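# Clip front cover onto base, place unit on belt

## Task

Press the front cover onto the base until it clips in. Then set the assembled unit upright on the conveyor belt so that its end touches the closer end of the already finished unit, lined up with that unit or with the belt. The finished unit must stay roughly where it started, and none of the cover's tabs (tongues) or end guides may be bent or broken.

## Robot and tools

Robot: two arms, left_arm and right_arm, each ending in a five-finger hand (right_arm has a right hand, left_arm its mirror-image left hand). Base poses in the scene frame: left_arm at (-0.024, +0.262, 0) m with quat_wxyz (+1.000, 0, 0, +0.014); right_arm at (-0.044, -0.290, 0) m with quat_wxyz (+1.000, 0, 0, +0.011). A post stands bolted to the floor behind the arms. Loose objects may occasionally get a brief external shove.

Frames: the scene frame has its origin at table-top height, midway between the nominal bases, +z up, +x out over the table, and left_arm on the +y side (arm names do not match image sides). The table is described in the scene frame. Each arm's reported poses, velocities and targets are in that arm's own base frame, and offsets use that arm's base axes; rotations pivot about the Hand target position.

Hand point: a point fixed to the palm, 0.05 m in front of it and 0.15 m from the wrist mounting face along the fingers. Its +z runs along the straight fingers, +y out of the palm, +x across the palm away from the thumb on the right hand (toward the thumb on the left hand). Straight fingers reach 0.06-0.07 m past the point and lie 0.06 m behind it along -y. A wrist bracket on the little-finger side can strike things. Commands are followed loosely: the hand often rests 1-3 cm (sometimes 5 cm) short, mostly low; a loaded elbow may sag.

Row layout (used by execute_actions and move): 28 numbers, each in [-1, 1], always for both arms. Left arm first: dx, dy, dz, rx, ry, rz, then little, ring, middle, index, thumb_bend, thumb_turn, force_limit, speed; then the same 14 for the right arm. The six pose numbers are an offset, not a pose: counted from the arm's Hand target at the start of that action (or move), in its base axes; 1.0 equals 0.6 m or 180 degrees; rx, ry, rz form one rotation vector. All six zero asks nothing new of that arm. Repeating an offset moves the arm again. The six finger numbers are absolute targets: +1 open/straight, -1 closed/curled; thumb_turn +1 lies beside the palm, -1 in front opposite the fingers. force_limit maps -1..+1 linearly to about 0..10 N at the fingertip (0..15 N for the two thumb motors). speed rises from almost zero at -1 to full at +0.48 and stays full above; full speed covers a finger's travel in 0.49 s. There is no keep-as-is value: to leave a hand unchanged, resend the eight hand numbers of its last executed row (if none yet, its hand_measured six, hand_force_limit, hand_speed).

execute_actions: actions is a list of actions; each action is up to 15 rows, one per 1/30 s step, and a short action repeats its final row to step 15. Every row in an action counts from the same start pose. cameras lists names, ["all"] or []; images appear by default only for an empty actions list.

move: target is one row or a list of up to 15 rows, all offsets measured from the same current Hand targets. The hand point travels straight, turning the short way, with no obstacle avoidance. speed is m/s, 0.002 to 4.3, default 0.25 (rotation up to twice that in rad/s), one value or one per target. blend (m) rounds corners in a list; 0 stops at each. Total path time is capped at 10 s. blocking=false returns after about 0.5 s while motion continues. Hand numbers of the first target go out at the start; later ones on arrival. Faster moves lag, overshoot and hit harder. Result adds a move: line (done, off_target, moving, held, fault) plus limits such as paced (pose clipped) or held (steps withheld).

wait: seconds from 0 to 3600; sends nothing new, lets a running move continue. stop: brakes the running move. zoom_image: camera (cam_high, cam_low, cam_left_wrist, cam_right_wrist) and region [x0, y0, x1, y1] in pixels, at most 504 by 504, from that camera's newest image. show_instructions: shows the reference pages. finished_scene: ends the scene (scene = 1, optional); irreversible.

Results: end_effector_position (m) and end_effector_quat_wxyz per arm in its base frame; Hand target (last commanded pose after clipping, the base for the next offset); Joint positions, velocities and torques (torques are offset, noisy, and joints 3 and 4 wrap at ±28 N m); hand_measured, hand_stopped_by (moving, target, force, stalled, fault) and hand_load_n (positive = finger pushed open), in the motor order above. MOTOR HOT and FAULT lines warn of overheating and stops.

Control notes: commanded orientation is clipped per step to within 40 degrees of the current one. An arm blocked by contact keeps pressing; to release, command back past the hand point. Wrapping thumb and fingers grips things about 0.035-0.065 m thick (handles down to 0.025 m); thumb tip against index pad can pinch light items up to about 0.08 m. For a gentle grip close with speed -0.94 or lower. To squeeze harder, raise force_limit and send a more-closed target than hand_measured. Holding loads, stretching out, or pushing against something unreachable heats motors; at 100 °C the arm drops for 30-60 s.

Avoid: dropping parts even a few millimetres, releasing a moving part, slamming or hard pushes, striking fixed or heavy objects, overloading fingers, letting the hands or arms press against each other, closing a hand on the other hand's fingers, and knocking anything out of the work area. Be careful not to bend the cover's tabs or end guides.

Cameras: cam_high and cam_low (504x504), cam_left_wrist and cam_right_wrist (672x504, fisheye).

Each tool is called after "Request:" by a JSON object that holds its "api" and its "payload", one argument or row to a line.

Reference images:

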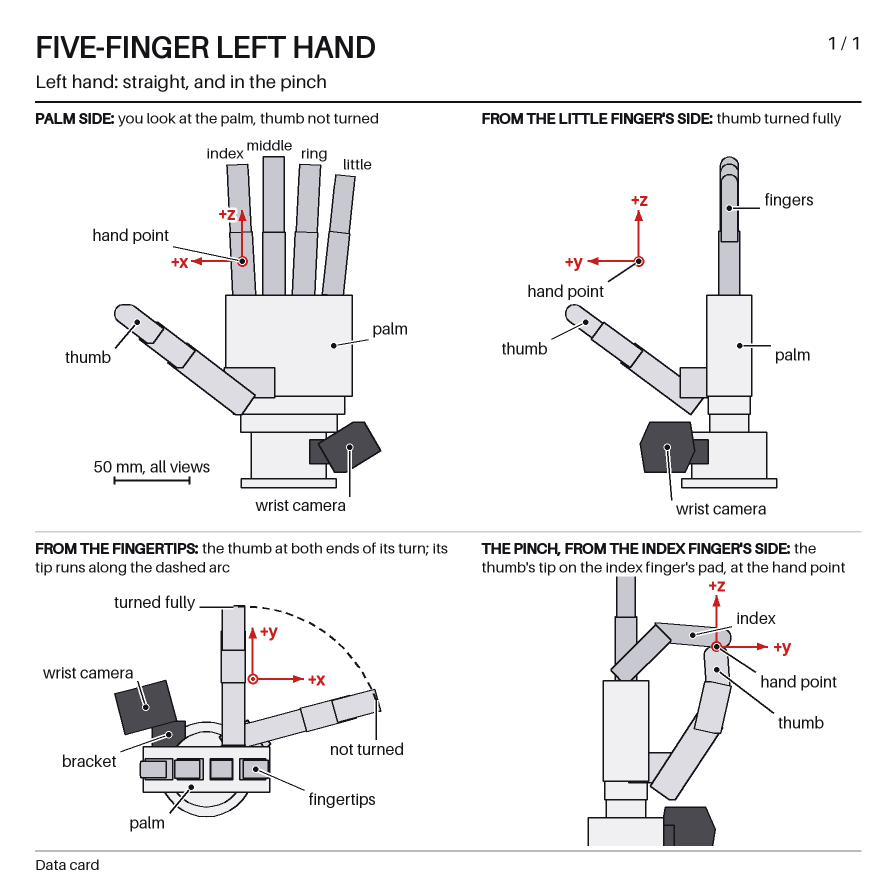

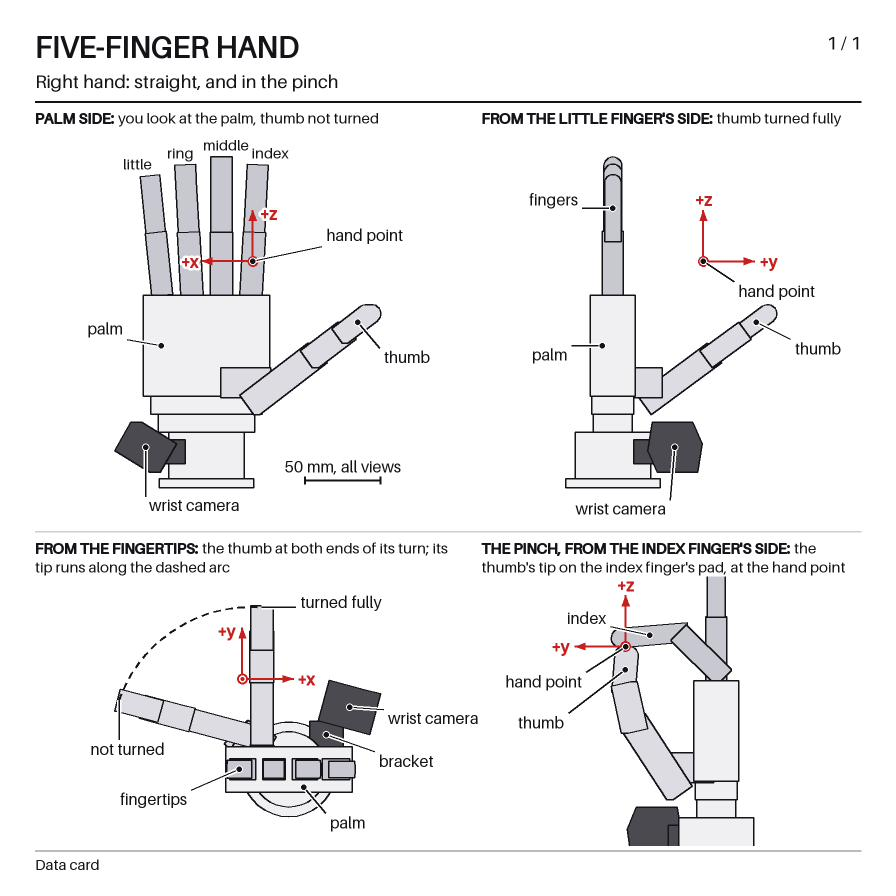

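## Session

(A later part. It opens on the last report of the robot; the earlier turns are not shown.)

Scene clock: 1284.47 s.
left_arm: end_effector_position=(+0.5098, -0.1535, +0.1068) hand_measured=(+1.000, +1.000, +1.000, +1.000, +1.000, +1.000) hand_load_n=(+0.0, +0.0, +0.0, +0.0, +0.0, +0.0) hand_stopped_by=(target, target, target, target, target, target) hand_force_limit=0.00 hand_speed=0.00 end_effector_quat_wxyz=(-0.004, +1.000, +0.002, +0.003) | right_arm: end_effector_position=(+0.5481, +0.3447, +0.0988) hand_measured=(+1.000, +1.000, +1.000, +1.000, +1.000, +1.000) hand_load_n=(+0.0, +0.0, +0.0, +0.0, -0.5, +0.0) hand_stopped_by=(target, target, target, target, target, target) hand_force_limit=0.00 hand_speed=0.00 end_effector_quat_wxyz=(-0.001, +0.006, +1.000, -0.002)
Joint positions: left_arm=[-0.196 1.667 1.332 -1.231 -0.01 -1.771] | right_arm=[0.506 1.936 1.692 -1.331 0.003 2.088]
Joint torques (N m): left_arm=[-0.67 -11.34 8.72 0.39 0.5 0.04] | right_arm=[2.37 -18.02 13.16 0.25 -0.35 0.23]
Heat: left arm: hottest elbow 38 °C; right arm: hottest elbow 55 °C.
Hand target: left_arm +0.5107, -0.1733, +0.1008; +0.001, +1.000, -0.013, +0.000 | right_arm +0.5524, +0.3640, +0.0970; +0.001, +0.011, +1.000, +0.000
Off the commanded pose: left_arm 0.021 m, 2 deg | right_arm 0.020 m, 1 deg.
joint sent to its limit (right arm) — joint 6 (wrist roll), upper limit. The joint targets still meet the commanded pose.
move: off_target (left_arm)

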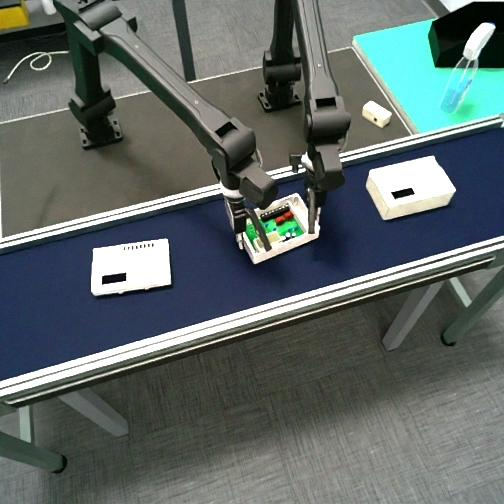

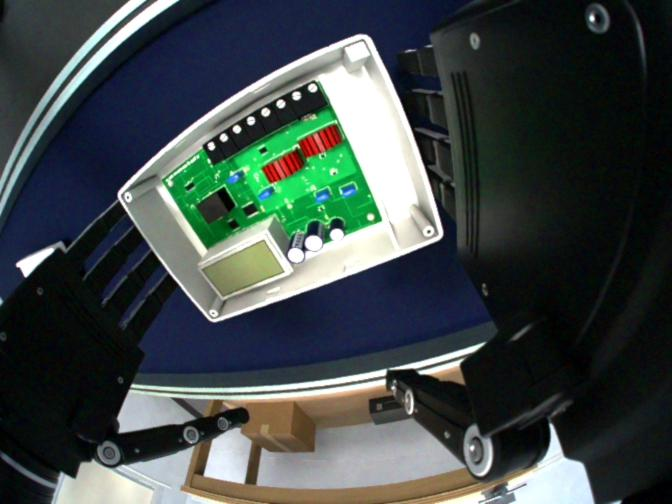

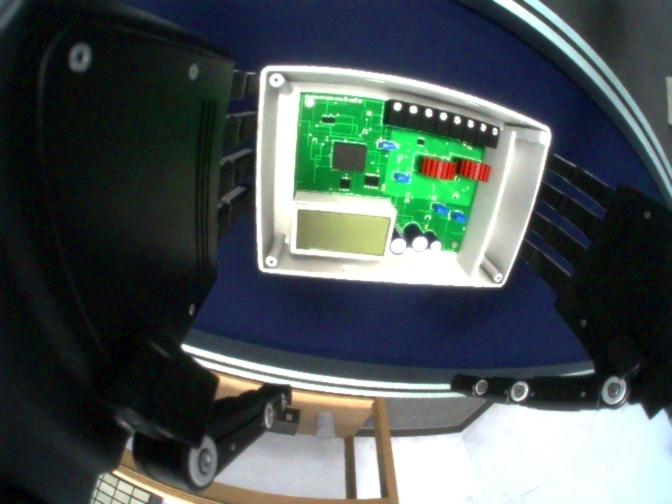

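Request:
{"api": "move", "payload": {
  "target": [0,-0.04,0,0,0,0,1,1,1,1,1,1,0,0,0,0.02,0,0,0,0,1,1,1,1,1,1,0,0],
  "speed": 0.04,
  "cameras": ["cam_high","cam_left_wrist","cam_right_wrist"]
}}

Request:
{"api": "zoom_image", "payload": {
  "camera": "cam_high",
  "region": [210, 170, 350, 280]
}}

Scene clock: 1305.73 s.
left_arm: end_effector_position=(+0.5096, -0.1581, +0.1028) hand_measured=(+1.000, +1.000, +1.000, +1.000, +1.000, +1.000) hand_load_n=(+0.0, +0.0, +0.0, +0.5, +0.0, +0.0) hand_stopped_by=(target, target, target, target, target, target) hand_force_limit=0.00 hand_speed=0.00 end_effector_quat_wxyz=(-0.014, +1.000, +0.011, +0.002) | right_arm: end_effector_position=(+0.5476, +0.3438, +0.0969) hand_measured=(+1.000, +1.000, +1.000, +1.000, +1.000, +1.000) hand_load_n=(+0.0, +0.0, +0.0, +0.0, +0.0, +0.0) hand_stopped_by=(target, target, target, target, target, target) hand_force_limit=0.00 hand_speed=0.00 end_effector_quat_wxyz=(-0.007, +0.006, +1.000, -0.008)
Joint positions: left_arm=[-0.214 1.673 1.332 -1.231 -0.029 -1.806] | right_arm=[0.506 1.945 1.703 -1.348 0.007 2.088]
Joint torques (N m): left_arm=[1.61 -13.45 7.62 0.1 0.38 0.06] | right_arm=[0.09 -20.72 9.46 0.39 -0.27 0.06]
Heat: left arm: hottest elbow 38 °C; right arm: hottest elbow 56 °C.
Hand target: left_arm +0.5092, -0.1597, +0.1032; -0.010, +1.000, +0.010, +0.001 (not the last commanded pose) | right_arm +0.5474, +0.3445, +0.0970; -0.007, +0.006, +1.000, -0.006 (not the last commanded pose)
Off the commanded pose: left_arm 0.039 m, 3 deg | right_arm 0.033 m, 1 deg.
move: held (left_arm, right_arm; a check stopped the path); limits=held
pose unreachable (left arm): on one or more control steps of this call, first in action 0 (counted from 0), this arm could not follow its commanded pose, so it was not sent that pose on those steps. It may still have moved: this result reports where it is.
cause: moving toward the commanded pose would bring a part of the arm too close to another arm (a part of this arm just beyond joint 4 (wrist pitch) and a part of the right arm just beyond its joint 4 (wrist pitch), along the way the arms are being sent, or toward where that arm still pushes).
pose unreachable (right arm): on one or more control steps of this call, first in action 0 (counted from 0), this arm could not follow its commanded pose, so it was not sent that pose on those steps. It may still have moved: this result reports where it is.
cause: moving toward the commanded pose would bring a part of the arm too close to another arm (a part of this arm just beyond joint 4 (wrist pitch) and a part of the left arm just beyond its joint 4 (wrist pitch), along the way the arms are being sent, or toward where that arm still pushes).

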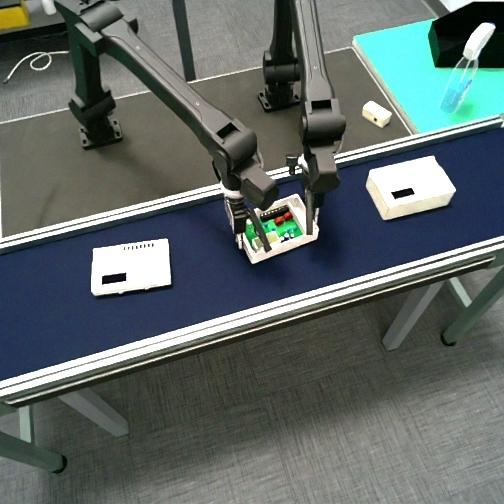

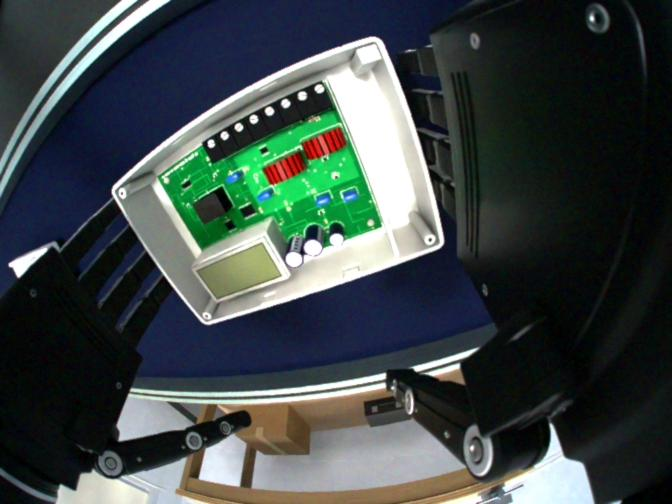

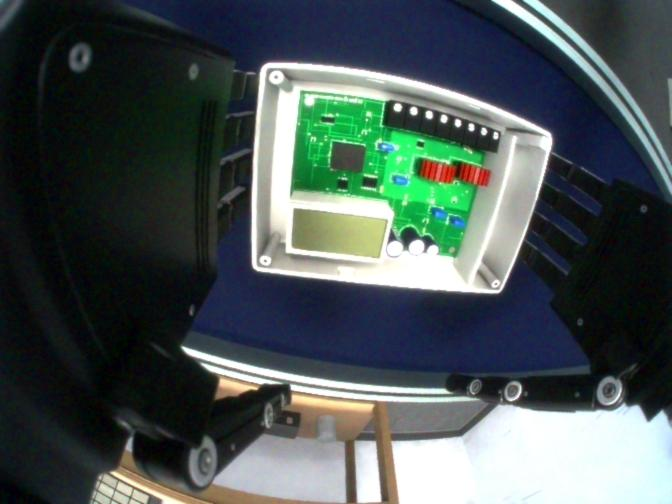

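Scaled by 3.600.

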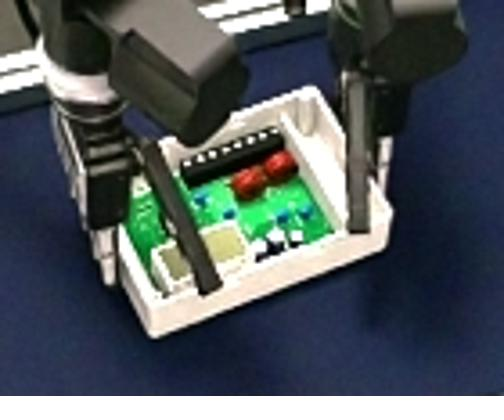

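Request:
{"api": "move", "payload": {
  "target": [
    [0,0.08,0,0,0,0,1,1,1,1,1,1,0,0,0,-0.08,0.01,0,0,0,1,1,1,1,1,1,0,0],
    [0,0.1,0.25,0,0,0,1,1,1,1,1,1,0,0,0,-0.1,0.25,0,0,0,1,1,1,1,1,1,0,0]
  ],
  "speed": 0.1,
  "cameras": ["cam_high"]
}}

Scene clock: 1325.87 s.
left_arm: end_effector_position=(+0.4996, -0.1064, +0.2331) hand_measured=(+1.000, +1.000, +1.000, +1.000, +1.000, +1.000) hand_load_n=(+0.0, +0.0, +0.0, +0.0, +0.0, +0.0) hand_stopped_by=(target, target, target, target, target, target) hand_force_limit=0.00 hand_speed=0.00 end_effector_quat_wxyz=(-0.013, +1.000, +0.006, -0.017) | right_arm: end_effector_position=(+0.5379, +0.2900, +0.2338) hand_measured=(+1.000, +1.000, +1.000, +1.000, +1.000, +1.000) hand_load_n=(+0.0, +0.0, +0.0, +0.5, +0.0, +0.0) hand_stopped_by=(target, target, target, target, target, target) hand_force_limit=0.00 hand_speed=0.00 end_effector_quat_wxyz=(-0.013, +0.004, +1.000, -0.009)
Joint positions: left_arm=[-0.108 1.594 1.583 -1.598 -0.022 -1.691] | right_arm=[0.429 1.828 1.892 -1.667 0.005 2.008]
Joint torques (N m): left_arm=[2.67 -13.33 11.49 -0.39 0.11 0.11] | right_arm=[-0.91 -18.96 12.82 -0.08 -0.14 -0.08]
Heat: left arm: hottest elbow 38 °C; right arm: hottest elbow 54 °C.
Hand target: left_arm +0.5093, -0.0996, +0.2533; -0.010, +1.000, +0.010, +0.002 | right_arm +0.5473, +0.2847, +0.2470; -0.007, +0.006, +1.000, -0.006
Off the commanded pose: left_arm 0.023 m, 2 deg | right_arm 0.017 m, 1 deg.
joint sent to its limit (right arm) — joint 4 (wrist pitch), lower limit. The joint targets still meet the commanded pose.
move: off_target (left_arm, right_arm)

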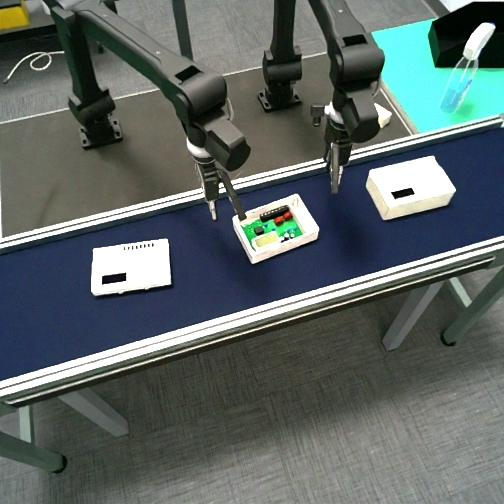

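Request:
{"api": "move", "payload": {
  "target": [
    [0.1,-0.0,0.0,0,0,-0.25,1,1,1,1,1,1,0,0,-0.35,-0.1,0,-0.133,-0.130,0.494,1,1,1,1,1,1,0,0],
    [0.0395,-0.219,-0.083,0,0,-0.515,1,1,1,1,1,1,0,0,-0.368,0.0,-0.1,-0.133,-0.130,0.494,1,1,1,1,1,1,0,0]
  ],
  "speed": 0.18,
  "blend": 0.03,
  "cameras": ["cam_high","cam_low"]
}}

Scene clock: 1380.37 s.
left_arm: end_effector_position=(+0.5205, -0.2209, +0.2000) hand_measured=(+1.000, +1.000, +1.000, +1.000, +1.000, +1.000) hand_load_n=(+0.0, +0.0, +0.0, +0.0, +0.0, +0.0) hand_stopped_by=(target, target, target, target, target, target) hand_force_limit=0.00 hand_speed=0.00 end_effector_quat_wxyz=(+0.001, +0.704, -0.710, -0.007) | right_arm: end_effector_position=(+0.3283, +0.2777, +0.1963) hand_measured=(+1.000, +1.000, +1.000, +1.000, +1.000, +1.000) hand_load_n=(+0.0, +0.0, +0.0, -0.5, +0.0, +0.0) hand_stopped_by=(target, target, target, target, target, target) hand_force_limit=0.00 hand_speed=0.00 end_effector_quat_wxyz=(-0.184, +0.682, -0.680, +0.196)
Joint positions: left_arm=[-0.318 1.975 2.016 -1.625 -0.005 -0.309] | right_arm=[0.732 1.249 1.119 -1.028 0.365 0.652]
Joint torques (N m): left_arm=[0.91 -16.91 11.86 0.4 0.15 0.13] | right_arm=[1.73 -7.82 9.73 1.81 0.26 0.17]
Heat: left arm: hottest elbow 42 °C; right arm: hottest elbow 55 °C.
Hand target: left_arm +0.5329, -0.2309, +0.2034; -0.006, +0.698, -0.716, +0.008 | right_arm +0.3266, +0.2846, +0.1872; -0.182, +0.684, -0.680, +0.194
Off the commanded pose: left_arm 0.016 m, 2 deg | right_arm 0.012 m, 0 deg.
move: off_target (left_arm, right_arm)

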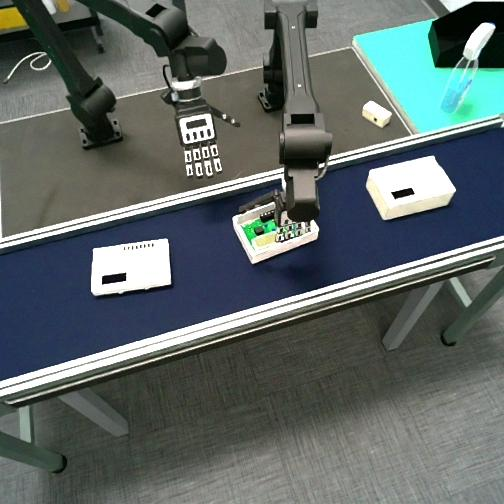

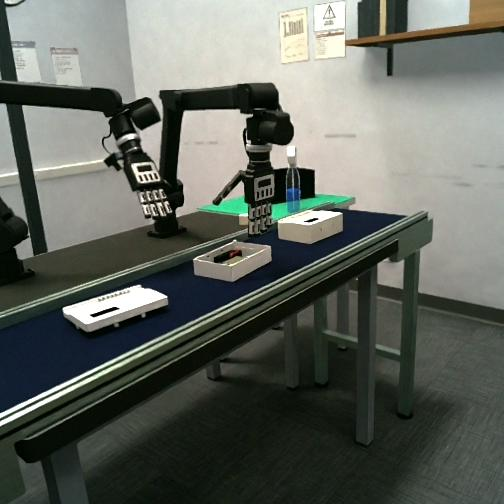

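Request:
{"api": "move", "payload": {
  "target": [0.02,-0.017,-0.1,0,0,0,1,1,1,1,1,1,0,0,0,0.239,-0.03,0,0,0,1,1,1,1,1,1,0,0],
  "speed": 0.12,
  "cameras": ["cam_high","cam_low","cam_right_wrist"]
}}

Scene clock: 1391.10 s.
left_arm: end_effector_position=(+0.5431, -0.2283, +0.1803) hand_measured=(+1.000, +1.000, +1.000, +1.000, +1.000, +1.000) hand_load_n=(+0.0, +0.5, +0.0, +0.0, +0.0, +0.0) hand_stopped_by=(target, target, target, target, target, target) hand_force_limit=0.00 hand_speed=0.00 end_effector_quat_wxyz=(-0.011, +0.704, -0.710, +0.017) | right_arm: end_effector_position=(+0.3213, +0.3501, +0.1685) hand_measured=(+1.000, +1.000, +1.000, +1.000, +1.000, +1.000) hand_load_n=(+0.0, +0.0, +0.0, -0.5, +0.0, +0.0) hand_stopped_by=(target, target, target, target, target, target) hand_force_limit=0.00 hand_speed=0.00 end_effector_quat_wxyz=(-0.173, +0.691, -0.674, +0.197)
Joint positions: left_arm=[-0.318 2.004 2.016 -1.543 -0.005 -0.309] | right_arm=[0.87 1.41 1.205 -1.025 0.415 0.774]
Joint torques (N m): left_arm=[0.5 -17.55 7.45 0.62 0.14 0.07] | right_arm=[0.21 -12.45 10.18 0.96 0.27 0.05]
Heat: left arm: hottest elbow 42 °C; right arm: hottest elbow 54 °C.
Hand target: left_arm +0.5408, -0.2376, +0.1642; -0.006, +0.698, -0.716, +0.008 (not the last commanded pose) | right_arm +0.3222, +0.3479, +0.1697; -0.173, +0.690, -0.675, +0.198 (not the last commanded pose)
Off the commanded pose: left_arm 0.039 m, 2 deg | right_arm 0.078 m, 1 deg.
move: held (right_arm; a check stopped the path), off_target (left_arm; braked when a check withheld steps of right_arm); limits=held
pose unreachable (right arm): on one or more control steps of this call, first in action 0 (counted from 0), this arm could not follow its commanded pose, so it was not sent that pose on those steps. It may still have moved: this result reports where it is.
cause: moving toward the commanded pose would bring a part of the arm too close to another arm (a part of this arm just beyond joint 4 (wrist pitch) and a part of the left arm just beyond its joint 3 (elbow), along the way the arms are being sent, or toward where that arm still pushes).

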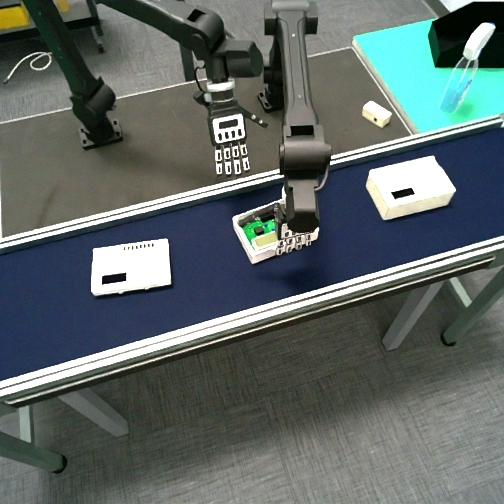

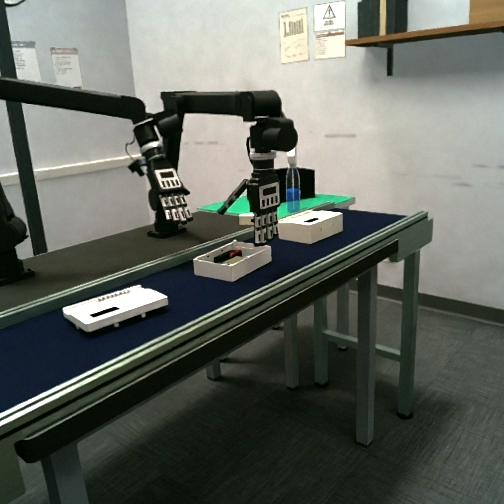

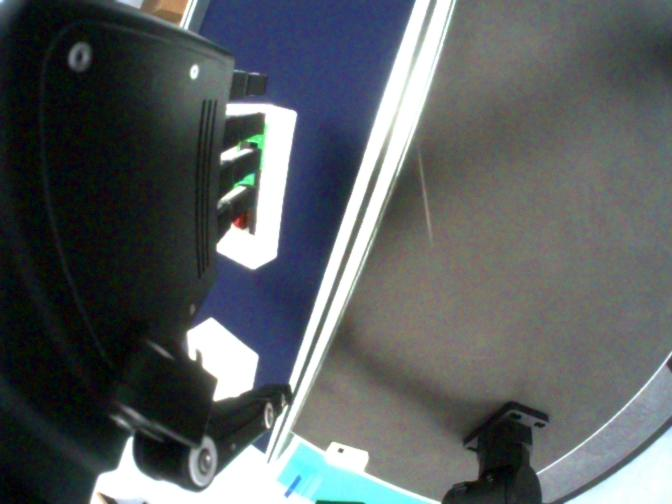

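Request:
{"api": "move", "payload": {
  "target": [
    [-0.0363,0.1733,0.06,-0.004,0.006,0.5,1,1,1,1,1,1,0,0,-0.037,-0.4965,0.133,0,0,0,1,1,1,1,1,1,0,0],
    [-0.0363,0.1733,-0.107,-0.004,0.006,0.5,1,1,1,1,1,1,0,0,-0.037,-0.4965,0.133,0,0,0,1,1,1,1,1,1,0,0]
  ],
  "speed": 0.15,
  "cameras": ["cam_high","cam_low","cam_left_wrist"]
}}

Scene clock: 1422.30 s.
left_arm: end_effector_position=(+0.5165, -0.1416, +0.1067) hand_measured=(+1.000, +1.000, +1.000, +1.000, +1.000, +1.000) hand_load_n=(+0.0, +0.0, +0.0, +0.0, +0.0, +0.0) hand_stopped_by=(target, target, target, target, target, target) hand_force_limit=0.00 hand_speed=0.00 end_effector_quat_wxyz=(-0.001, +1.000, -0.025, +0.003) | right_arm: end_effector_position=(+0.3026, +0.0545, +0.2470) hand_measured=(+1.000, +1.000, +1.000, +1.000, +1.000, +1.000) hand_load_n=(+0.0, +0.0, +0.0, +0.0, +0.0, +0.0) hand_stopped_by=(target, target, target, target, target, target) hand_force_limit=0.00 hand_speed=0.00 end_effector_quat_wxyz=(-0.175, +0.689, -0.675, +0.196)
Joint positions: left_arm=[-0.162 1.685 1.355 -1.235 -0.002 -1.683] | right_arm=[0.119 0.905 1.009 -1.149 0.084 0.075]
Joint torques (N m): left_arm=[2.73 -12.57 7.06 0.58 0.18 -0.03] | right_arm=[-0.62 -4.07 11.04 0.99 -0.11 -0.07]
Heat: left arm: hottest elbow 40 °C; right arm: hottest elbow 55 °C.
Hand target: left_arm +0.5191, -0.1337, +0.1002; +0.000, +1.000, -0.013, +0.000 | right_arm +0.3001, +0.0500, +0.2496; -0.173, +0.690, -0.675, +0.197
Off the commanded pose: left_arm 0.011 m, 1 deg | right_arm 0.006 m, 0 deg.
move: off_target (left_arm)

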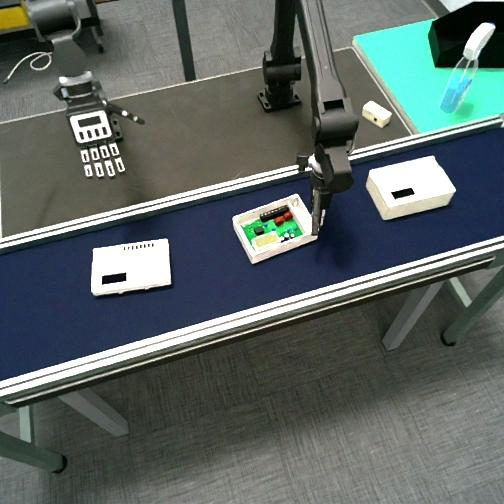

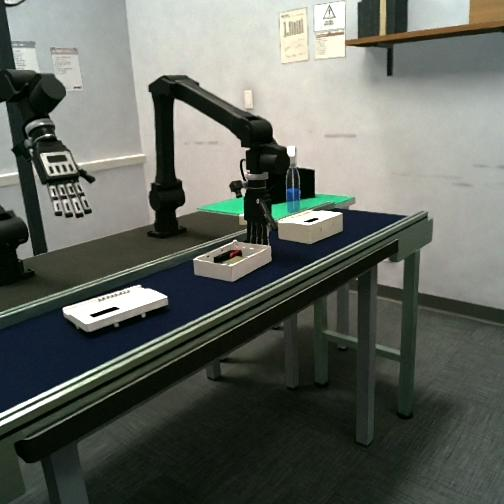

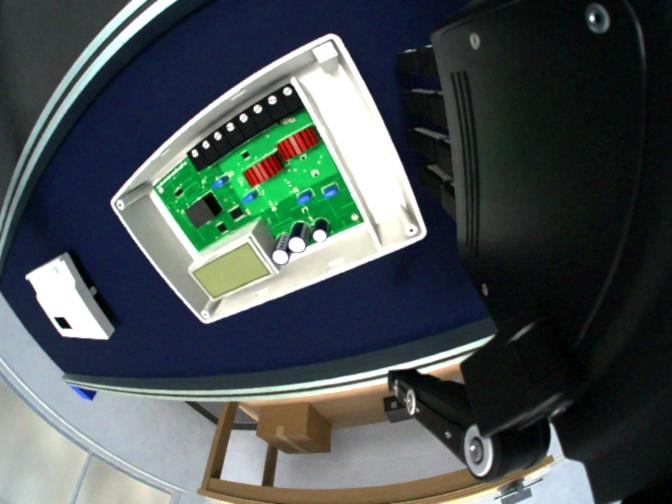

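Request:
{"api": "move", "payload": {
  "target": [-0.0065,-0.235,0.0,0,0,0,1,1,1,1,1,1,0,0,0,0,0,0,0,0,1,1,1,1,1,1,0,0],
  "speed": 0.05,
  "cameras": ["cam_high","cam_left_wrist"]
}}

Scene clock: 1433.20 s.
left_arm: end_effector_position=(+0.5079, -0.2552, +0.0977) hand_measured=(+1.000, +1.000, +1.000, +1.000, +1.000, +1.000) hand_load_n=(+0.0, +0.0, +0.0, +0.0, +0.0, +0.0) hand_stopped_by=(target, target, target, target, target, target) hand_force_limit=0.00 hand_speed=0.00 end_effector_quat_wxyz=(-0.005, +1.000, -0.005, -0.003) | right_arm: end_effector_position=(+0.3026, +0.0545, +0.2470) hand_measured=(+1.000, +1.000, +1.000, +1.000, +1.000, +1.000) hand_load_n=(+0.0, +0.5, +0.0, +0.0, +0.0, +0.0) hand_stopped_by=(target, target, target, target, target, target) hand_force_limit=0.00 hand_speed=0.00 end_effector_quat_wxyz=(-0.175, +0.689, -0.675, +0.196)
Joint positions: left_arm=[-0.389 1.753 1.422 -1.25 -0.008 -1.95] | right_arm=[0.119 0.905 1.009 -1.149 0.084 0.075]
Joint torques (N m): left_arm=[-0.09 -12.45 11.03 -0.1 0.4 -0.02] | right_arm=[-0.62 -4.01 11.04 0.99 -0.11 -0.07]
Heat: left arm: hottest elbow 40 °C; right arm: hottest elbow 56 °C.
Hand target: left_arm +0.5151, -0.2747, +0.1001; +0.000, +1.000, -0.013, +0.000 | right_arm +0.3001, +0.0500, +0.2496; -0.173, +0.689, -0.675, +0.197
Off the commanded pose: left_arm 0.021 m, 1 deg | right_arm 0.006 m, 0 deg.
move: off_target (left_arm)

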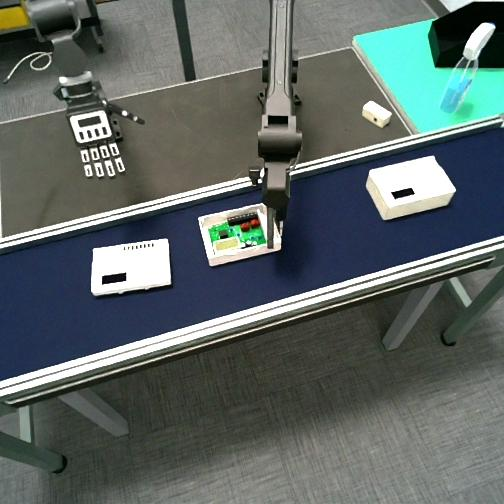

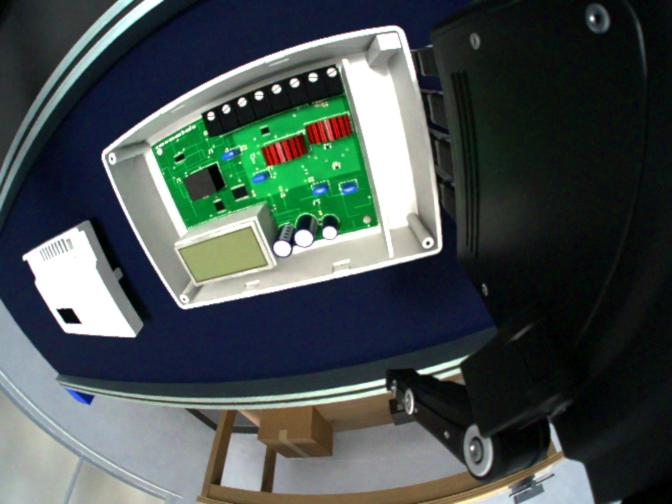

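Request:
{"api": "execute_actions", "payload": {
  "actions": [],
  "cameras": ["cam_high"]
}}

Scene clock: 1462.67 s.
left_arm: end_effector_position=(+0.5079, -0.2552, +0.0977) hand_measured=(+1.000, +1.000, +1.000, +1.000, +1.000, +1.000) hand_load_n=(+0.0, +0.0, +0.0, +0.0, +0.0, +0.0) hand_stopped_by=(target, target, target, target, target, target) hand_force_limit=0.00 hand_speed=0.00 end_effector_quat_wxyz=(-0.005, +1.000, -0.005, -0.003) | right_arm: end_effector_position=(+0.3026, +0.0545, +0.2470) hand_measured=(+1.000, +1.000, +1.000, +1.000, +1.000, +1.000) hand_load_n=(+0.0, +0.0, +0.0, +0.0, +0.0, +0.0) hand_stopped_by=(target, target, target, target, target, target) hand_force_limit=0.00 hand_speed=0.00 end_effector_quat_wxyz=(-0.175, +0.689, -0.675, +0.196)
Joint positions: left_arm=[-0.389 1.753 1.422 -1.25 -0.008 -1.951] | right_arm=[0.119 0.905 1.009 -1.149 0.084 0.075]
Joint velocities: within noise
Joint torques (N m): left_arm=[-0.09 -12.45 11.04 -0.12 0.4 -0.03] | right_arm=[-0.67 -4.07 11.04 1.01 -0.11 -0.08]
Heat: left arm: hottest elbow 41 °C; right arm: hottest elbow 56 °C.
Hand target: left_arm +0.5151, -0.2747, +0.1001; +0.000, +1.000, -0.013, +0.000 | right_arm +0.3001, +0.0500, +0.2496; -0.173, +0.689, -0.675, +0.197
Off the commanded pose: left_arm 0.021 m, 1 deg | right_arm 0.006 m, 0 deg.
Images, in order (width x height): cam_high 504x504.

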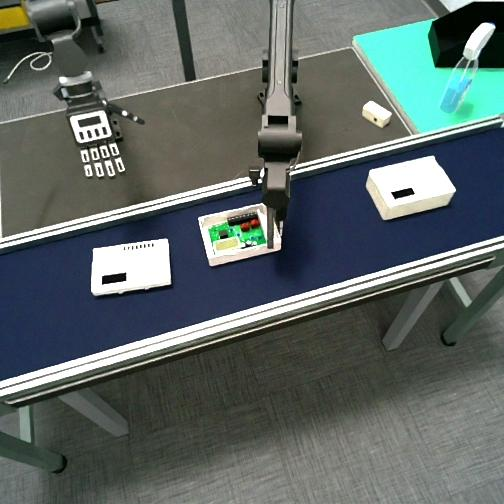

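Request:
{"api": "move", "payload": {
  "target": [-0.004, -0.067, 0, 0, 0, 0, 1,1,1,1,1,1,0,0, 0,0,0,0,0,0, 1,1,1,1,1,1,0,0],
  "speed": 0.05,
  "cameras": ["cam_high"]
}}

Scene clock: 1473.00 s.
left_arm: end_effector_position=(+0.5070, -0.2941, +0.0982) hand_measured=(+1.000, +1.000, +1.000, +1.000, +1.000, +1.000) hand_load_n=(+0.0, +0.0, +0.0, +0.0, +0.0, +0.0) hand_stopped_by=(target, target, target, target, target, target) hand_force_limit=0.00 hand_speed=0.00 end_effector_quat_wxyz=(-0.006, +1.000, -0.005, -0.003) | right_arm: end_effector_position=(+0.3026, +0.0545, +0.2470) hand_measured=(+1.000, +1.000, +1.000, +1.000, +1.000, +1.000) hand_load_n=(+0.0, +0.0, +0.0, +0.0, +0.0, +0.0) hand_stopped_by=(target, target, target, target, target, target) hand_force_limit=0.00 hand_speed=0.00 end_effector_quat_wxyz=(-0.175, +0.689, -0.675, +0.196)
Joint positions: left_arm=[-0.458 1.79 1.475 -1.266 -0.008 -2.019] | right_arm=[0.119 0.905 1.009 -1.149 0.084 0.075]
Joint torques (N m): left_arm=[-0.03 -13.1 11.14 -0.09 0.43 -0.02] | right_arm=[-0.62 -4.01 11.04 1.01 -0.11 -0.07]
Heat: left arm: hottest elbow 41 °C; right arm: hottest elbow 56 °C.
Hand target: left_arm +0.5127, -0.3148, +0.1001; +0.000, +1.000, -0.013, +0.000 | right_arm +0.3001, +0.0500, +0.2496; -0.173, +0.689, -0.675, +0.197
Off the commanded pose: left_arm 0.022 m, 1 deg | right_arm 0.006 m, 0 deg.
move: off_target (left_arm)

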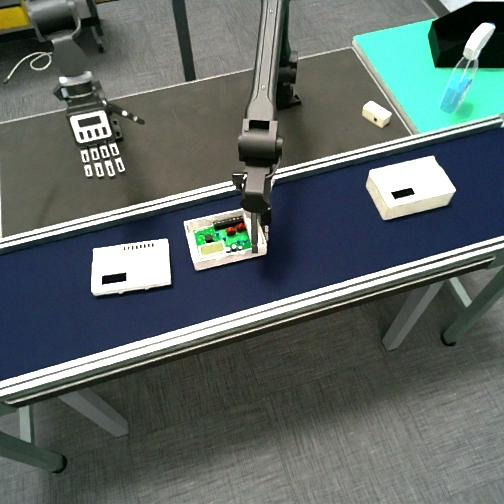

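Request:
{"api": "move", "payload": {
  "target": [
    [-0.0, 0.06, 0, 0, 0, 0, 1,1,1,1,1,1,0,0, 0,0,0,0,0,0, 1,1,1,1,1,1,0,0],
    [-0.0, 0.13, 0.15, 0, 0, 0, 1,1,1,1,1,1,0,0, 0,0,0,0,0,0, 1,1,1,1,1,1,0,0],
    [-0.05, 0.33, 0.25, 0, 0, 0, 1,1,1,1,1,1,0,0, 0,0,0,0,0,0, 1,1,1,1,1,1,0,0]
  ],
  "speed": 0.15,
  "blend": 0.02,
  "cameras": ["cam_high"]
}}

Request:
{"api": "zoom_image", "payload": {
  "camera": "cam_high",
  "region": [80, 190, 290, 310]
}}

Scene clock: 1484.87 s.
left_arm: end_effector_position=(+0.4796, -0.1188, +0.2390) hand_measured=(+1.000, +1.000, +1.000, +1.000, +1.000, +1.000) hand_load_n=(+0.0, +0.0, +0.0, +0.0, +0.0, +0.0) hand_stopped_by=(target, target, target, target, target, target) hand_force_limit=0.00 hand_speed=0.00 end_effector_quat_wxyz=(-0.002, +1.000, -0.012, -0.008) | right_arm: end_effector_position=(+0.3026, +0.0545, +0.2470) hand_measured=(+1.000, +1.000, +1.000, +1.000, +1.000, +1.000) hand_load_n=(-0.5, +0.0, +0.0, +0.0, +0.0, +0.0) hand_stopped_by=(target, target, target, target, target, target) hand_force_limit=0.00 hand_speed=0.00 end_effector_quat_wxyz=(-0.175, +0.689, -0.675, +0.196)
Joint positions: left_arm=[-0.128 1.536 1.527 -1.578 -0.002 -1.674] | right_arm=[0.119 0.905 1.009 -1.149 0.084 0.075]
Joint torques (N m): left_arm=[2.02 -12.22 9.94 -0.34 0.17 0.11] | right_arm=[-0.62 -4.07 11.04 0.99 -0.11 -0.08]
Heat: left arm: hottest elbow 43 °C; right arm: hottest elbow 56 °C.
Hand target: left_arm +0.4827, -0.1170, +0.2501; +0.000, +1.000, -0.013, +0.000 | right_arm +0.3001, +0.0500, +0.2496; -0.173, +0.689, -0.675, +0.197
Off the commanded pose: left_arm 0.012 m, 1 deg | right_arm 0.006 m, 0 deg.
move: off_target (left_arm); blend cut to 0.018 m at target 1

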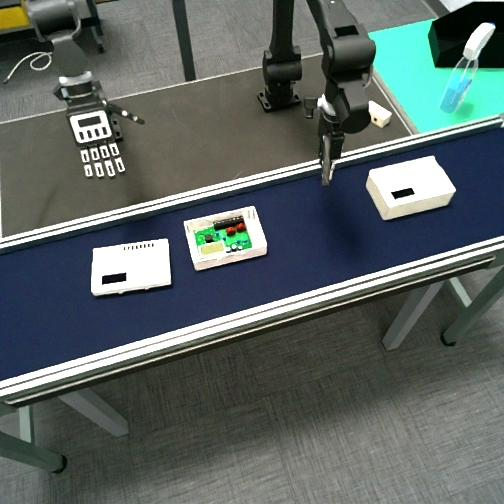

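Scaled by 2.400.

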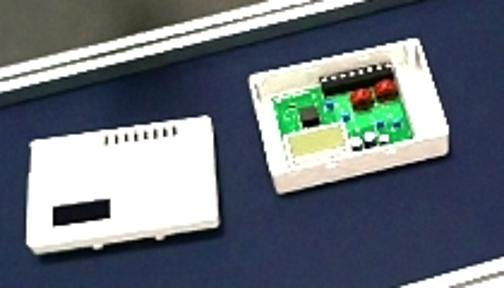

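Request:
{"api": "zoom_image", "payload": {
  "camera": "cam_high",
  "region": [175, 200, 275, 280]
}}

Request:
{"api": "zoom_image", "payload": {
  "camera": "cam_high",
  "region": [85, 230, 185, 310]
}}

Scaled by 5.040.

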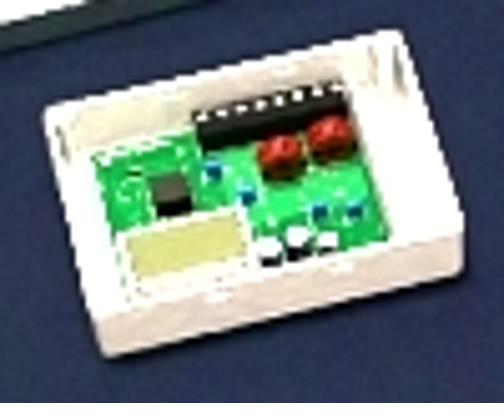

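Scaled by 5.040.

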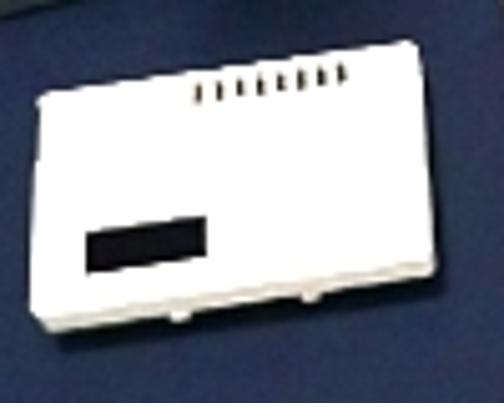

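Request:
{"api": "move", "payload": {
  "target": [
    [0, -0.05, -0.03, 0, 0, -0.5, 1,1,1,1,1,1,0,0, 0,0,0,0,0,0, 1,1,1,1,1,1,0,0],
    [0.095, -0.50, -0.08, 0, 0, -0.5, 1,1,1,1,1,1,0,0, 0,0,0,0,0,0, 1,1,1,1,1,1,0,0],
    [0.105, -0.80, -0.10, 0, 0, -0.5, 1,1,1,1,1,1,0,0, 0,0,0,0,0,0, 1,1,1,1,1,1,0,0]
  ],
  "speed": 0.2,
  "blend": 0.02,
  "cameras": ["cam_high"]
}}

Scene clock: 1573.40 s.
left_arm: end_effector_position=(+0.5382, -0.5871, +0.1846) hand_measured=(+1.000, +1.000, +1.000, +1.000, +1.000, +1.000) hand_load_n=(+0.0, +0.0, +0.0, +0.0, +0.0, +0.0) hand_stopped_by=(target, target, target, target, target, target) hand_force_limit=0.00 hand_speed=0.00 end_effector_quat_wxyz=(+0.007, +0.717, -0.675, +0.172) | right_arm: end_effector_position=(+0.3026, +0.0545, +0.2470) hand_measured=(+1.000, +1.000, +1.000, +1.000, +1.000, +1.000) hand_load_n=(+0.0, +0.0, +0.0, +0.5, +0.0, -0.5) hand_stopped_by=(target, target, target, target, target, target) hand_force_limit=0.00 hand_speed=0.00 end_effector_quat_wxyz=(-0.175, +0.689, -0.675, +0.196)
Joint positions: left_arm=[-0.742 2.504 2.882 -1.604 0.018 -0.806] | right_arm=[0.119 0.905 1.009 -1.149 0.084 0.075]
Joint torques (N m): left_arm=[1.49 -23.12 12.14 1.43 0.18 -0.05] | right_arm=[-0.56 -4.07 11.04 1.01 -0.11 -0.07]
Heat: left arm: hottest elbow 43 °C; right arm: hottest elbow 57 °C.
Hand target: left_arm +0.5458, -0.5968, +0.1901; +0.000, +0.698, -0.716, +0.000 | right_arm +0.3001, +0.0500, +0.2496; -0.173, +0.689, -0.675, +0.197
Off the commanded pose: left_arm 0.014 m, 20 deg | right_arm 0.006 m, 0 deg.
elbow stopped short (left arm): the move would have taken joint 3 (elbow) straighter than the controller allows.
move: off_target (left_arm)

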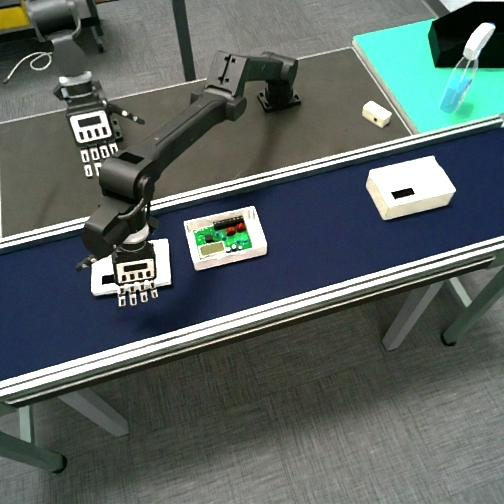

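Request:
{"api": "move", "payload": {
  "target": [0.0, -0.01, -0.10, 0, 0, 0, 1,1,1,1,1,1,0,0, 0,0,0,0,0,0, 1,1,1,1,1,1,0,0],
  "speed": 0.1,
  "cameras": ["cam_high","cam_left_wrist"]
}}

Scene clock: 1592.53 s.
left_arm: end_effector_position=(+0.5417, -0.5905, +0.1295) hand_measured=(+1.000, +1.000, +1.000, +1.000, +1.000, +1.000) hand_load_n=(+0.0, +0.0, +0.0, +0.0, +0.0, +0.0) hand_stopped_by=(target, target, target, target, target, target) hand_force_limit=0.00 hand_speed=0.00 end_effector_quat_wxyz=(+0.008, +0.721, -0.678, +0.142) | right_arm: end_effector_position=(+0.3026, +0.0545, +0.2470) hand_measured=(+1.000, +1.000, +1.000, +1.000, +1.000, +1.000) hand_load_n=(+0.0, +0.0, +0.0, +0.0, +0.0, +0.0) hand_stopped_by=(target, target, target, target, target, target) hand_force_limit=0.00 hand_speed=0.00 end_effector_quat_wxyz=(-0.175, +0.689, -0.675, +0.196)
Joint positions: left_arm=[-0.742 2.576 2.882 -1.593 0.019 -0.807] | right_arm=[0.119 0.905 1.009 -1.149 0.084 0.075]
Joint torques (N m): left_arm=[1.14 -23.06 12.19 1.29 -0.03 0.05] | right_arm=[-0.62 -4.07 11.03 1.01 -0.11 -0.07]
Heat: left arm: hottest elbow 45 °C; right arm: hottest elbow 57 °C.
Hand target: left_arm +0.5458, -0.6028, +0.1301; +0.000, +0.698, -0.716, +0.000 | right_arm +0.3001, +0.0500, +0.2496; -0.173, +0.689, -0.675, +0.197
Off the commanded pose: left_arm 0.013 m, 17 deg | right_arm 0.006 m, 0 deg.
elbow stopped short (left arm): the move would have taken joint 3 (elbow) straighter than the controller allows.
move: off_target (left_arm)

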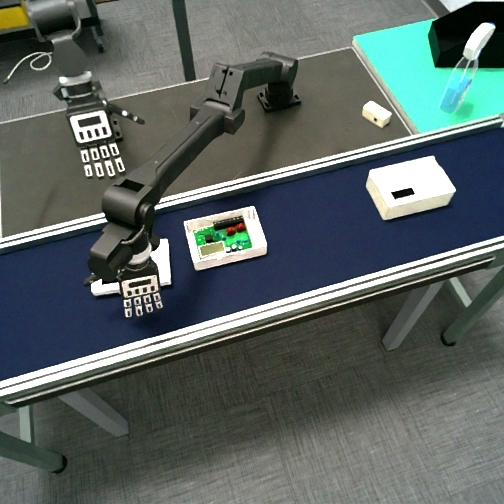

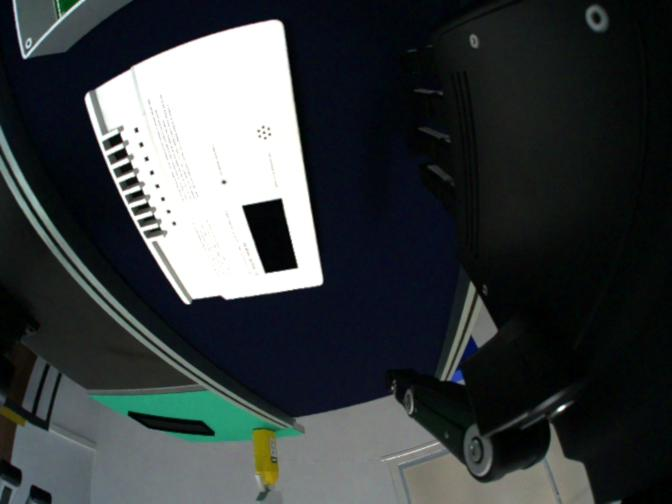

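Request:
{"api": "move", "payload": {
  "target": [-0.06, 0.033, -0.017, 0, 0, 0, 1,1,1,1,1,1,0,0, 0,0,0,0,0,0, 1,1,1,1,1,1,0,0],
  "speed": 0.08
}}

Scene clock: 1628.30 s.
left_arm: end_effector_position=(+0.5211, -0.5771, +0.1251) hand_measured=(+1.000, +1.000, +1.000, +1.000, +1.000, +1.000) hand_load_n=(+0.0, +0.0, +0.0, +0.0, +0.0, +0.0) hand_stopped_by=(target, target, target, target, target, target) hand_force_limit=0.00 hand_speed=0.00 end_effector_quat_wxyz=(+0.006, +0.717, -0.690, +0.099) | right_arm: end_effector_position=(+0.3026, +0.0545, +0.2470) hand_measured=(+1.000, +1.000, +1.000, +1.000, +1.000, +1.000) hand_load_n=(+0.0, +0.0, +0.0, +0.0, +0.0, +0.0) hand_stopped_by=(target, target, target, target, target, target) hand_force_limit=0.00 hand_speed=0.00 end_effector_quat_wxyz=(-0.175, +0.689, -0.675, +0.196)
Joint positions: left_arm=[-0.749 2.576 2.882 -1.678 0.015 -0.788] | right_arm=[0.119 0.905 1.009 -1.149 0.084 0.075]
Joint torques (N m): left_arm=[0.67 -25 7.75 0.06 -0.04 0.13] | right_arm=[-0.67 -4.07 11.03 1.01 -0.11 -0.08]
Heat: left arm: hottest elbow 47 °C; right arm: hottest elbow 57 °C.
Hand target: left_arm +0.5097, -0.5831, +0.1199; +0.000, +0.698, -0.716, +0.000 | right_arm +0.3001, +0.0500, +0.2496; -0.173, +0.689, -0.675, +0.197
Off the commanded pose: left_arm 0.014 m, 12 deg | right_arm 0.006 m, 0 deg.
elbow stopped short (left arm): the move would have taken joint 3 (elbow) straighter than the controller allows.
joint sent to its limit (left arm) — joint 4 (wrist pitch), lower limit. The joint targets are off in orientation, not in position.
move: off_target (left_arm)

Request:
{"api": "move", "payload": {
  "target": [-0.035, 0.0, -0.008, 0, 0, 0, 1,1,1,1,1,1,0,0, 0,0,0,0,0,0, 1,1,1,1,1,1,0,0],
  "speed": 0.06,
  "cameras": ["cam_high","cam_left_wrist"]
}}

Scene clock: 1636.73 s.
left_arm: end_effector_position=(+0.5012, -0.5776, +0.1080) hand_measured=(+1.000, +1.000, +1.000, +1.000, +1.000, +1.000) hand_load_n=(-0.5, +0.0, +0.0, +0.0, +0.0, +0.0) hand_stopped_by=(target, target, target, target, target, target) hand_force_limit=0.00 hand_speed=0.00 end_effector_quat_wxyz=(+0.004, +0.712, -0.699, +0.069) | right_arm: end_effector_position=(+0.3026, +0.0545, +0.2470) hand_measured=(+1.000, +1.000, +1.000, +1.000, +1.000, +1.000) hand_load_n=(+0.0, +0.0, +0.0, +0.0, +0.0, +0.0) hand_stopped_by=(target, target, target, target, target, target) hand_force_limit=0.00 hand_speed=0.00 end_effector_quat_wxyz=(-0.175, +0.689, -0.675, +0.196)
Joint positions: left_arm=[-0.769 2.556 2.802 -1.678 0.01 -0.787] | right_arm=[0.119 0.905 1.009 -1.149 0.084 0.075]
Joint torques (N m): left_arm=[0.38 -26.4 7.17 -0.05 0.02 0.07] | right_arm=[-0.62 -4.01 11.03 1.01 -0.11 -0.07]
Heat: left arm: hottest elbow 46 °C; right arm: hottest elbow 57 °C.
Hand target: left_arm +0.4888, -0.5831, +0.1150; +0.000, +0.698, -0.716, +0.000 | right_arm +0.3001, +0.0500, +0.2496; -0.173, +0.689, -0.675, +0.197
Off the commanded pose: left_arm 0.015 m, 8 deg | right_arm 0.006 m, 0 deg.
joint sent to its limit (left arm) — joint 4 (wrist pitch), lower limit. The joint targets are off in orientation, not in position.
move: off_target (left_arm)

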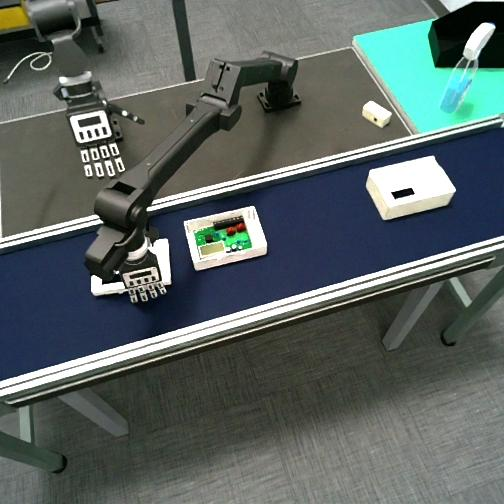

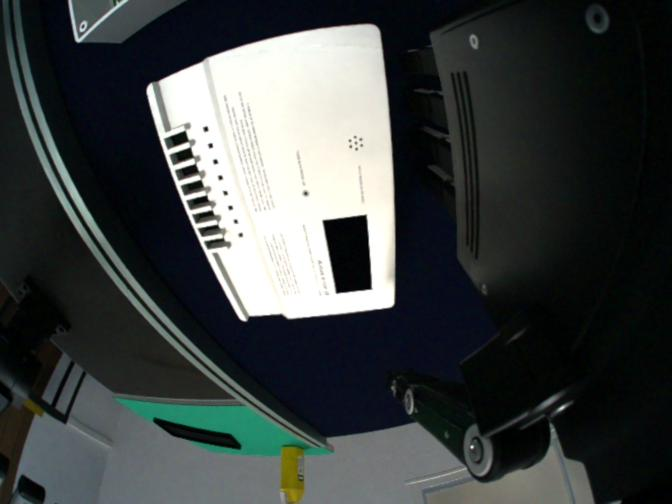

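Request:
{"api": "move", "payload": {
  "target": [-0.045, 0.0, 0.0, 0, 0, 0, 1,1,1,1,1,1,0,0, 0,0,0,0,0,0, 1,1,1,1,1,1,0,0],
  "speed": 0.04,
  "cameras": ["cam_high","cam_left_wrist"]
}}

Scene clock: 1647.10 s.
left_arm: end_effector_position=(+0.4756, -0.5763, +0.1081) hand_measured=(+1.000, +1.000, +1.000, +1.000, +1.000, +1.000) hand_load_n=(+0.0, +0.0, +0.0, +0.0, +0.0, +0.0) hand_stopped_by=(target, target, target, target, target, target) hand_force_limit=0.00 hand_speed=0.00 end_effector_quat_wxyz=(+0.003, +0.706, -0.707, +0.045) | right_arm: end_effector_position=(+0.3026, +0.0545, +0.2470) hand_measured=(+1.000, +1.000, +1.000, +1.000, +1.000, +1.000) hand_load_n=(+0.0, +0.0, +0.0, +0.0, +0.0, +0.0) hand_stopped_by=(target, target, target, target, target, target) hand_force_limit=0.00 hand_speed=0.00 end_effector_quat_wxyz=(-0.175, +0.689, -0.675, +0.196)
Joint positions: left_arm=[-0.792 2.502 2.699 -1.678 0.006 -0.79] | right_arm=[0.119 0.905 1.009 -1.149 0.084 0.075]
Joint torques (N m): left_arm=[0.26 -26.11 7.17 -0.16 0.06 -0.04] | right_arm=[-0.62 -4.01 11.03 1.01 -0.11 -0.07]
Heat: left arm: hottest shoulder 45 °C; right arm: hottest elbow 57 °C.
Hand target: left_arm +0.4618, -0.5831, +0.1151; +0.000, +0.698, -0.716, +0.000 | right_arm +0.3001, +0.0500, +0.2496; -0.173, +0.689, -0.675, +0.197
Off the commanded pose: left_arm 0.017 m, 5 deg | right_arm 0.006 m, 0 deg.
joint sent to its limit (left arm) — joint 4 (wrist pitch), lower limit. The joint targets are off in orientation, not in position.
move: off_target (left_arm)

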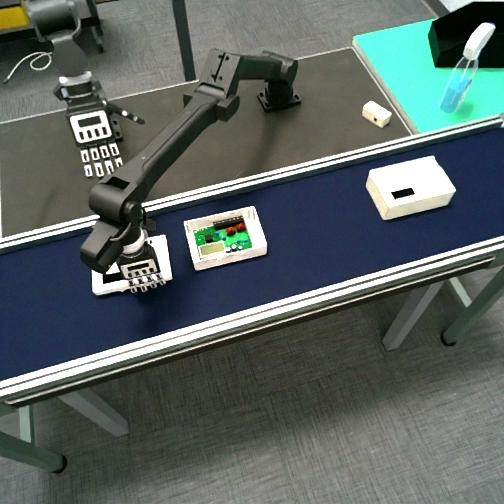

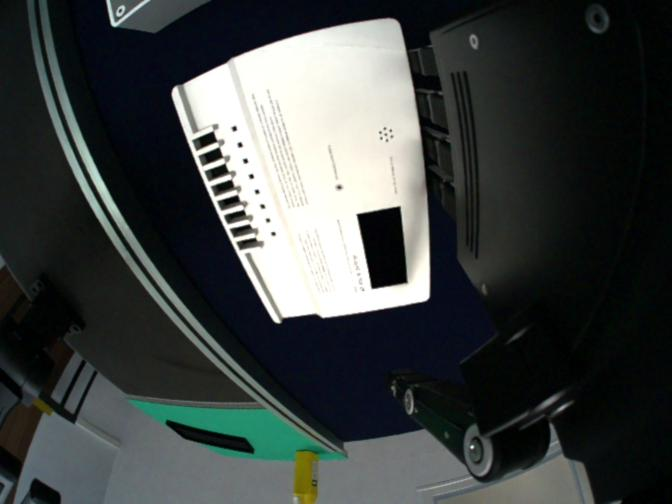

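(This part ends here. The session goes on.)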